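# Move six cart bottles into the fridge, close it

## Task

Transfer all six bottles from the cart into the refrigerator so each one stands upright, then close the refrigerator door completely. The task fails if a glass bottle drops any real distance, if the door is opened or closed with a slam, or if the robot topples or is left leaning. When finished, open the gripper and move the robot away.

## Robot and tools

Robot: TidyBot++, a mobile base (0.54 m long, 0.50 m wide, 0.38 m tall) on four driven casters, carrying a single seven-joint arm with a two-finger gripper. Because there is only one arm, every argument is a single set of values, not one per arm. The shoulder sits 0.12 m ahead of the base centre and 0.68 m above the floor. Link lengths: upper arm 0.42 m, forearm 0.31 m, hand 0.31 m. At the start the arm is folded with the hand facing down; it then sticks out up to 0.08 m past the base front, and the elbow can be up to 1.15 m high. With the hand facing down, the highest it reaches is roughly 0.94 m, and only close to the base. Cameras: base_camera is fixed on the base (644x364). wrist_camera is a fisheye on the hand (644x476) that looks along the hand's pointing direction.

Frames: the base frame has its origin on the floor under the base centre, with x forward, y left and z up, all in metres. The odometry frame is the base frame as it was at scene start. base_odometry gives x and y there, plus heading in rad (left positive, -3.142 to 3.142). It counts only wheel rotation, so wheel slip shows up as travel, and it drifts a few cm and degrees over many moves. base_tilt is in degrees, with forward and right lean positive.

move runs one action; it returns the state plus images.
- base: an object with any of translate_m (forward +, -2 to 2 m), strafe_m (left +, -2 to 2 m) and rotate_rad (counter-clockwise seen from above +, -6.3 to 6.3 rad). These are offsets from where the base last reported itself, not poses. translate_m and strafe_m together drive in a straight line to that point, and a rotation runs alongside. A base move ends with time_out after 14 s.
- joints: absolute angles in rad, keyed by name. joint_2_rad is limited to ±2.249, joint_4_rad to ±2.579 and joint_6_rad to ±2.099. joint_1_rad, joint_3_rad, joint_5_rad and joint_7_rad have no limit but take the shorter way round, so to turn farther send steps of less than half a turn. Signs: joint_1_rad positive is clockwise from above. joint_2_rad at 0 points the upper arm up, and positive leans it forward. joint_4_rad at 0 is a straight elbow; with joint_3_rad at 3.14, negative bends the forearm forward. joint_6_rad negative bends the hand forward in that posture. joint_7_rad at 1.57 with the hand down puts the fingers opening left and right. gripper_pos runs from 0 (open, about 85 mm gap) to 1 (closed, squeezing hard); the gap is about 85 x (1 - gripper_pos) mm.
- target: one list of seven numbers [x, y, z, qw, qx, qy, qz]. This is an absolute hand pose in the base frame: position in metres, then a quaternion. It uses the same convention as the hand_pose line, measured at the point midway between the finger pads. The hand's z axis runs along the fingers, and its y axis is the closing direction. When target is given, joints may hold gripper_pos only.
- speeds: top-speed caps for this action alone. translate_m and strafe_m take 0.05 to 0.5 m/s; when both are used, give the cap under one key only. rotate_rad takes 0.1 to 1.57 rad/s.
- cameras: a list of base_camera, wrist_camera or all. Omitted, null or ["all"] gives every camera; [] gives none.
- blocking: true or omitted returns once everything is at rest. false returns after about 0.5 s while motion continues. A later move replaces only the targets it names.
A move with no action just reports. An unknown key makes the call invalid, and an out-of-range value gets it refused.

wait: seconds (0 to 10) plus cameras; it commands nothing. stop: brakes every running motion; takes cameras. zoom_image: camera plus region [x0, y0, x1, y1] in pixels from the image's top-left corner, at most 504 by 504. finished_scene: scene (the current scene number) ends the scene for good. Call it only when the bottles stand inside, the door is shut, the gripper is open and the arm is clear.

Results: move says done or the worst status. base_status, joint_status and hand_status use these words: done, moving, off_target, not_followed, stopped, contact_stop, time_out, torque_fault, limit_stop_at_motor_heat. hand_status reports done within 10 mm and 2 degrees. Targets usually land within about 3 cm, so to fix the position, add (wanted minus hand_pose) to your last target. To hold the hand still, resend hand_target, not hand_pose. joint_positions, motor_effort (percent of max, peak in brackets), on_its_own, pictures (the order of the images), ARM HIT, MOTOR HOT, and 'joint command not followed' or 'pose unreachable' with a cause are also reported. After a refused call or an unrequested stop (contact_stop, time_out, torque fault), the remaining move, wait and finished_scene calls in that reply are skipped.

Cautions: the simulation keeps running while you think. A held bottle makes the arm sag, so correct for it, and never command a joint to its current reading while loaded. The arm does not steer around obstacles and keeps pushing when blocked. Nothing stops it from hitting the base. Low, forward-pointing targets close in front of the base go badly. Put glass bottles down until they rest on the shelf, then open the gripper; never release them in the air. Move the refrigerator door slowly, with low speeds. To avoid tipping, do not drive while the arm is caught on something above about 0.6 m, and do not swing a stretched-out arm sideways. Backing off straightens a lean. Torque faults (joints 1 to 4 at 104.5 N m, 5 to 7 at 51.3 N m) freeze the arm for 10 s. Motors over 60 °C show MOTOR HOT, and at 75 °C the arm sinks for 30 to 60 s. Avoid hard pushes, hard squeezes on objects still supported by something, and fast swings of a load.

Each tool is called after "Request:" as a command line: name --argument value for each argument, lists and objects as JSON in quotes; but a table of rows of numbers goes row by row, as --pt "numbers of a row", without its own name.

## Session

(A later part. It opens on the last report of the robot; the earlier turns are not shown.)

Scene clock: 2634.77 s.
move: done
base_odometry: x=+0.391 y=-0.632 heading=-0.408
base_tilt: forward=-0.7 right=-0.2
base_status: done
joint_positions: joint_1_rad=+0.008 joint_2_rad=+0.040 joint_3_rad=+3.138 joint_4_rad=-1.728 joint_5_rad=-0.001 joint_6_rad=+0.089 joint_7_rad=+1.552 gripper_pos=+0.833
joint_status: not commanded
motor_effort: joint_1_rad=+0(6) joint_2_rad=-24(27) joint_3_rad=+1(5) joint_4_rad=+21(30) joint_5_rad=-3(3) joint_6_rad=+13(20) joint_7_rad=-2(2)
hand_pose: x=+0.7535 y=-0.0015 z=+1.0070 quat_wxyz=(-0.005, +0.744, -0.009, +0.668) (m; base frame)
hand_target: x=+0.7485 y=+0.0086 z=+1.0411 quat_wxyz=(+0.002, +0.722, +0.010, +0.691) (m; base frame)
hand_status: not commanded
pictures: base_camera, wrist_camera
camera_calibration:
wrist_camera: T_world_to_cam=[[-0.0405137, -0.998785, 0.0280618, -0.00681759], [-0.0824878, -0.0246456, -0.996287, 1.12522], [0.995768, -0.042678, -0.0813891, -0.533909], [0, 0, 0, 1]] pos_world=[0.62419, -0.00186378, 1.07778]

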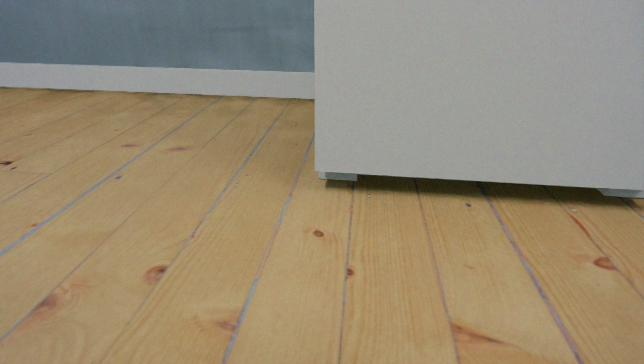

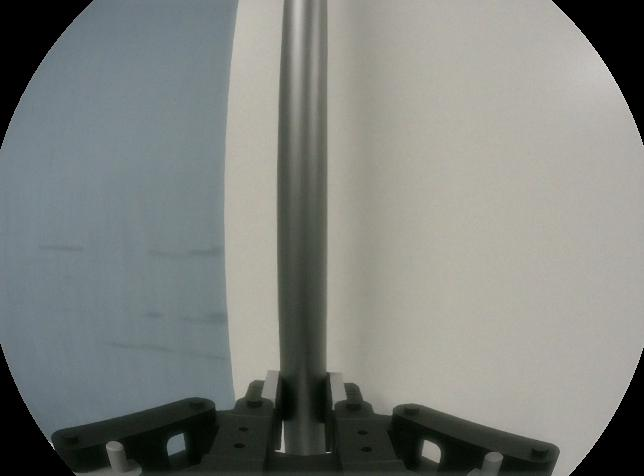

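Request:
zoom_image --camera "base_camera" --region '[290, 100, 390, 200]'

Request:
zoom_image --camera "base_camera" --region '[544, 110, 644, 210]'

Scaled by 5.040.

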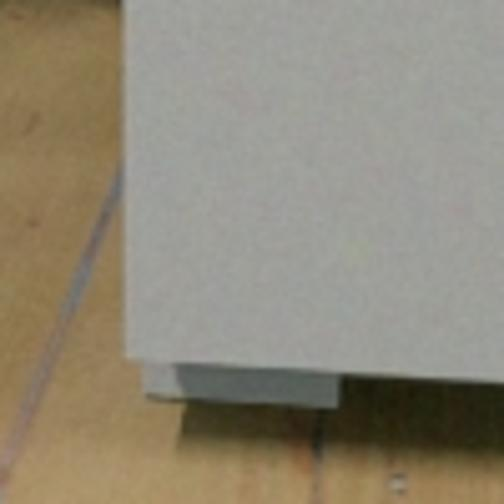

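Scaled by 5.040.

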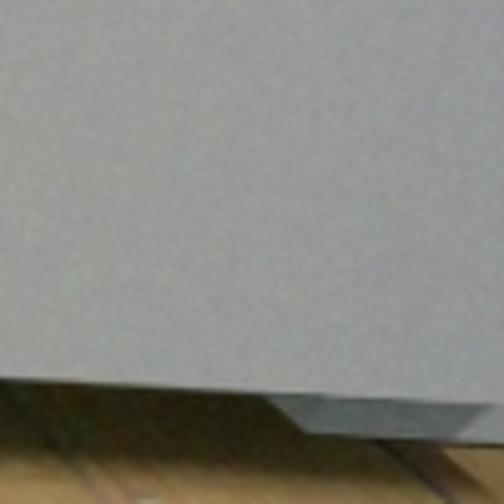

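Request:
move --base '{"translate_m": 0.012, "strafe_m": 0.001}' --speeds '{"translate_m": 0.05}'

Scene clock: 2659.00 s.
move: done
base_odometry: x=+0.402 y=-0.636 heading=-0.408
base_tilt: forward=-0.7 right=-0.2
base_status: done
joint_positions: joint_1_rad=+0.009 joint_2_rad=+0.015 joint_3_rad=+3.139 joint_4_rad=-1.745 joint_5_rad=-0.001 joint_6_rad=+0.072 joint_7_rad=+1.552 gripper_pos=+0.833
joint_status: not commanded
motor_effort: joint_1_rad=-3(4) joint_2_rad=-16(24) joint_3_rad=-1(2) joint_4_rad=+29(33) joint_5_rad=-3(3) joint_6_rad=+20(23) joint_7_rad=-2(2)
hand_pose: x=+0.7431 y=-0.0026 z=+1.0069 quat_wxyz=(-0.004, +0.747, -0.010, +0.664) (m; base frame)
hand_target: x=+0.7485 y=+0.0086 z=+1.0411 quat_wxyz=(+0.002, +0.722, +0.010, +0.691) (m; base frame)
hand_status: not commanded
pictures: base_camera, wrist_camera
camera_calibration:
wrist_camera: T_world_to_cam=[[-0.0421569, -0.998705, 0.0284646, -0.00753161], [-0.0914157, -0.0245148, -0.995511, 1.13006], [0.99492, -0.0445698, -0.0902639, -0.514112], [0, 0, 0, 1]] pos_world=[0.614487, -0.00273263, 1.07879]

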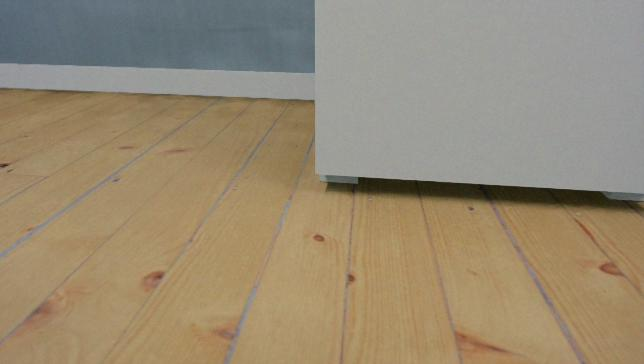

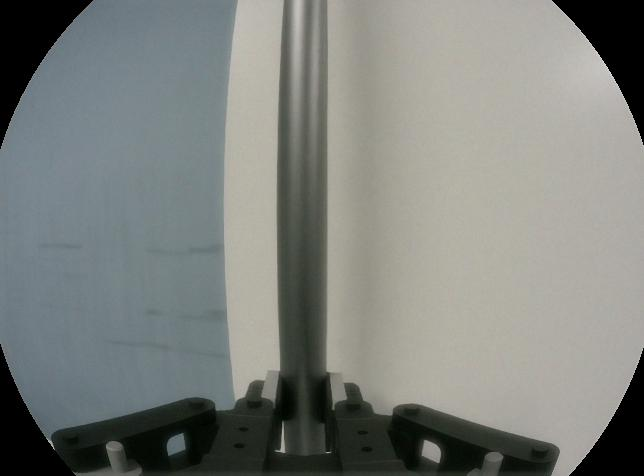

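Request:
move --base '{"translate_m": 0.015, "strafe_m": 0.0}' --speeds '{"translate_m": 0.05}'

Scene clock: 2664.17 s.
move: done
base_odometry: x=+0.416 y=-0.641 heading=-0.408
base_tilt: forward=-0.8 right=-0.2
base_status: done
joint_positions: joint_1_rad=+0.010 joint_2_rad=-0.018 joint_3_rad=+3.139 joint_4_rad=-1.770 joint_5_rad=-0.001 joint_6_rad=+0.056 joint_7_rad=+1.552 gripper_pos=+0.833
joint_status: not commanded
motor_effort: joint_1_rad=-3(5) joint_2_rad=-11(17) joint_3_rad=-1(3) joint_4_rad=+35(40) joint_5_rad=-3(4) joint_6_rad=+24(29) joint_7_rad=-2(2)
hand_pose: x=+0.7296 y=-0.0027 z=+1.0068 quat_wxyz=(-0.004, +0.750, -0.010, +0.661) (m; base frame)
hand_target: x=+0.7485 y=+0.0086 z=+1.0411 quat_wxyz=(+0.002, +0.722, +0.010, +0.691) (m; base frame)
hand_status: not commanded
pictures: base_camera, wrist_camera
camera_calibration:
wrist_camera: T_world_to_cam=[[-0.0423791, -0.998685, 0.0288557, -0.00849994], [-0.0996872, -0.0245109, -0.994717, 1.134], [0.994116, -0.0450318, -0.0985173, -0.491784], [0, 0, 0, 1]] pos_world=[0.601576, -0.0028393, 1.07981]

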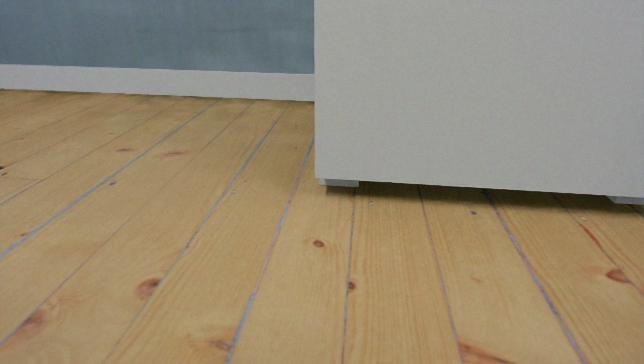

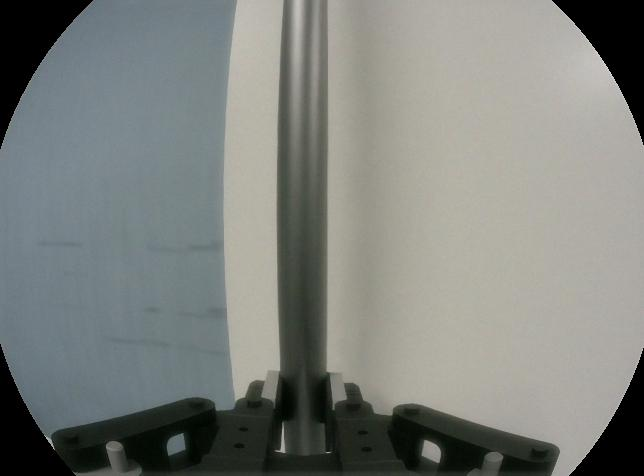

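Request:
move --base '{"translate_m": -0.009}' --speeds '{"translate_m": 0.05}' --cameras '[]'

Request:
move --joints '{"gripper_pos": 0.2}'

Scene clock: 2677.40 s.
move: done
base_odometry: x=+0.407 y=-0.638 heading=-0.408
base_tilt: forward=-0.7 right=-0.2
base_status: done
joint_positions: joint_1_rad=+0.010 joint_2_rad=+0.003 joint_3_rad=+3.138 joint_4_rad=-1.758 joint_5_rad=-0.001 joint_6_rad=+0.075 joint_7_rad=+1.552 gripper_pos=+0.833
joint_status: not commanded
motor_effort: joint_1_rad=-1(3) joint_2_rad=-17(22) joint_3_rad=+0(2) joint_4_rad=+29(34) joint_5_rad=-3(4) joint_6_rad=+18(23) joint_7_rad=-2(2)
hand_pose: x=+0.7383 y=-0.0025 z=+1.0069 quat_wxyz=(-0.004, +0.747, -0.009, +0.665) (m; base frame)
hand_target: x=+0.7485 y=+0.0086 z=+1.0411 quat_wxyz=(+0.002, +0.722, +0.010, +0.691) (m; base frame)
hand_status: not commanded
pictures: none
No camera images: "cameras" was empty.

Scene clock: 2678.33 s.
move: done
base_odometry: x=+0.407 y=-0.638 heading=-0.408
base_tilt: forward=-0.7 right=-0.2
base_status: not commanded
joint_positions: joint_1_rad=+0.009 joint_2_rad=+0.008 joint_3_rad=+3.138 joint_4_rad=-1.722 joint_5_rad=-0.001 joint_6_rad=+0.107 joint_7_rad=+1.552 gripper_pos=+0.200
joint_status: all done
motor_effort: joint_1_rad=+0(1) joint_2_rad=-19(21) joint_3_rad=+2(2) joint_4_rad=+20(30) joint_5_rad=-1(3) joint_6_rad=+10(19) joint_7_rad=+1(2)
hand_pose: x=+0.7435 y=-0.0022 z=+1.0365 quat_wxyz=(-0.005, +0.725, -0.009, +0.688) (m; base frame)
hand_target: x=+0.7485 y=+0.0086 z=+1.0411 quat_wxyz=(+0.002, +0.722, +0.010, +0.691) (m; base frame)
hand_status: not commanded
pictures: base_camera, wrist_camera
camera_calibration:
wrist_camera: T_world_to_cam=[[-0.0433694, -0.998718, 0.0260865, -0.00462826], [-0.0264189, -0.0249554, -0.999339, 1.11518], [0.99871, -0.04403, -0.0253028, -0.581949], [0, 0, 0, 1]] pos_world=[0.610459, -0.00241558, 1.09984]

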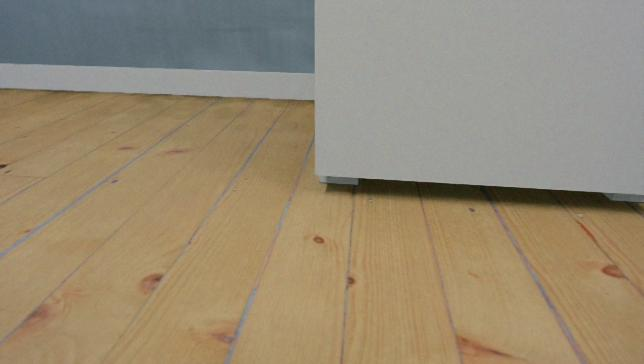

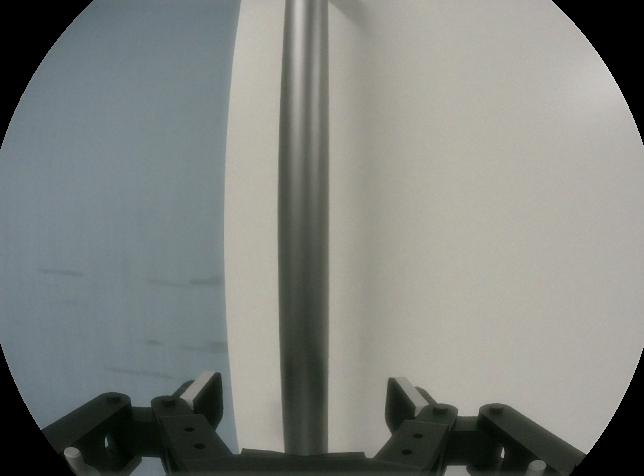

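Request:
move --base '{"translate_m": -0.6}' --speeds '{"translate_m": 0.3}'

Scene clock: 2684.47 s.
move: done
base_odometry: x=-0.144 y=-0.400 heading=-0.408
base_tilt: forward=-0.7 right=-0.2
base_status: done
joint_positions: joint_1_rad=+0.008 joint_2_rad=+0.010 joint_3_rad=+3.137 joint_4_rad=-1.722 joint_5_rad=-0.001 joint_6_rad=+0.107 joint_7_rad=+1.552 gripper_pos=+0.200
joint_status: not commanded
motor_effort: joint_1_rad=+0(2) joint_2_rad=-20(26) joint_3_rad=+1(2) joint_4_rad=+20(21) joint_5_rad=-1(1) joint_6_rad=+9(10) joint_7_rad=+0(1)
hand_pose: x=+0.7442 y=-0.0011 z=+1.0352 quat_wxyz=(-0.005, +0.726, -0.008, +0.688) (m; base frame)
hand_target: x=+0.7485 y=+0.0086 z=+1.0411 quat_wxyz=(+0.002, +0.722, +0.010, +0.691) (m; base frame)
hand_status: not commanded
pictures: base_camera, wrist_camera
camera_calibration:
wrist_camera: T_world_to_cam=[[-0.0415562, -0.998794, 0.0261471, -0.00488568], [-0.0283718, -0.0249795, -0.999285, 1.11538], [0.998733, -0.0422683, -0.0272995, -0.580581], [0, 0, 0, 1]] pos_world=[0.611287, -0.00155833, 1.09886]

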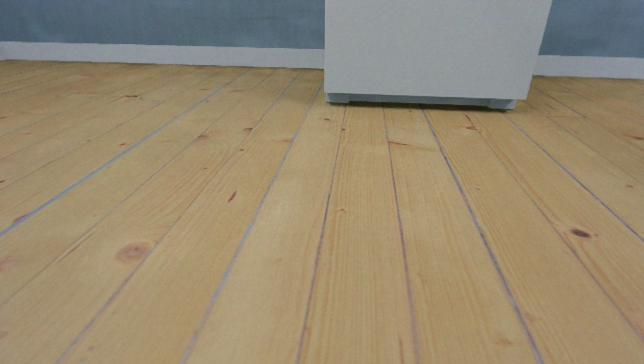

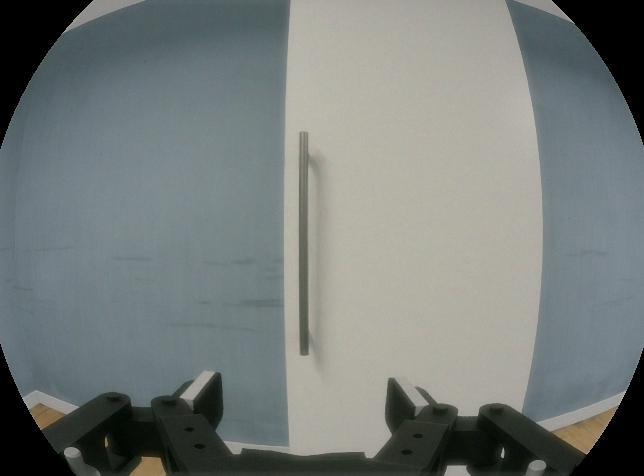

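Request:
zoom_image --camera "base_camera" --region '[310, 40, 560, 130]'

Request:
zoom_image --camera "wrist_camera" --region '[240, 60, 360, 180]'

Scaled by 2.016.

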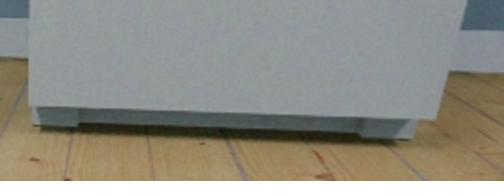

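Scaled by 4.200.

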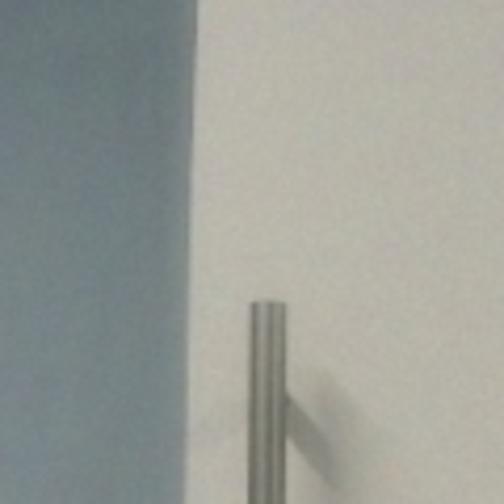

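Request:
finished_scene --scene 1

The scene is finished: the task was done.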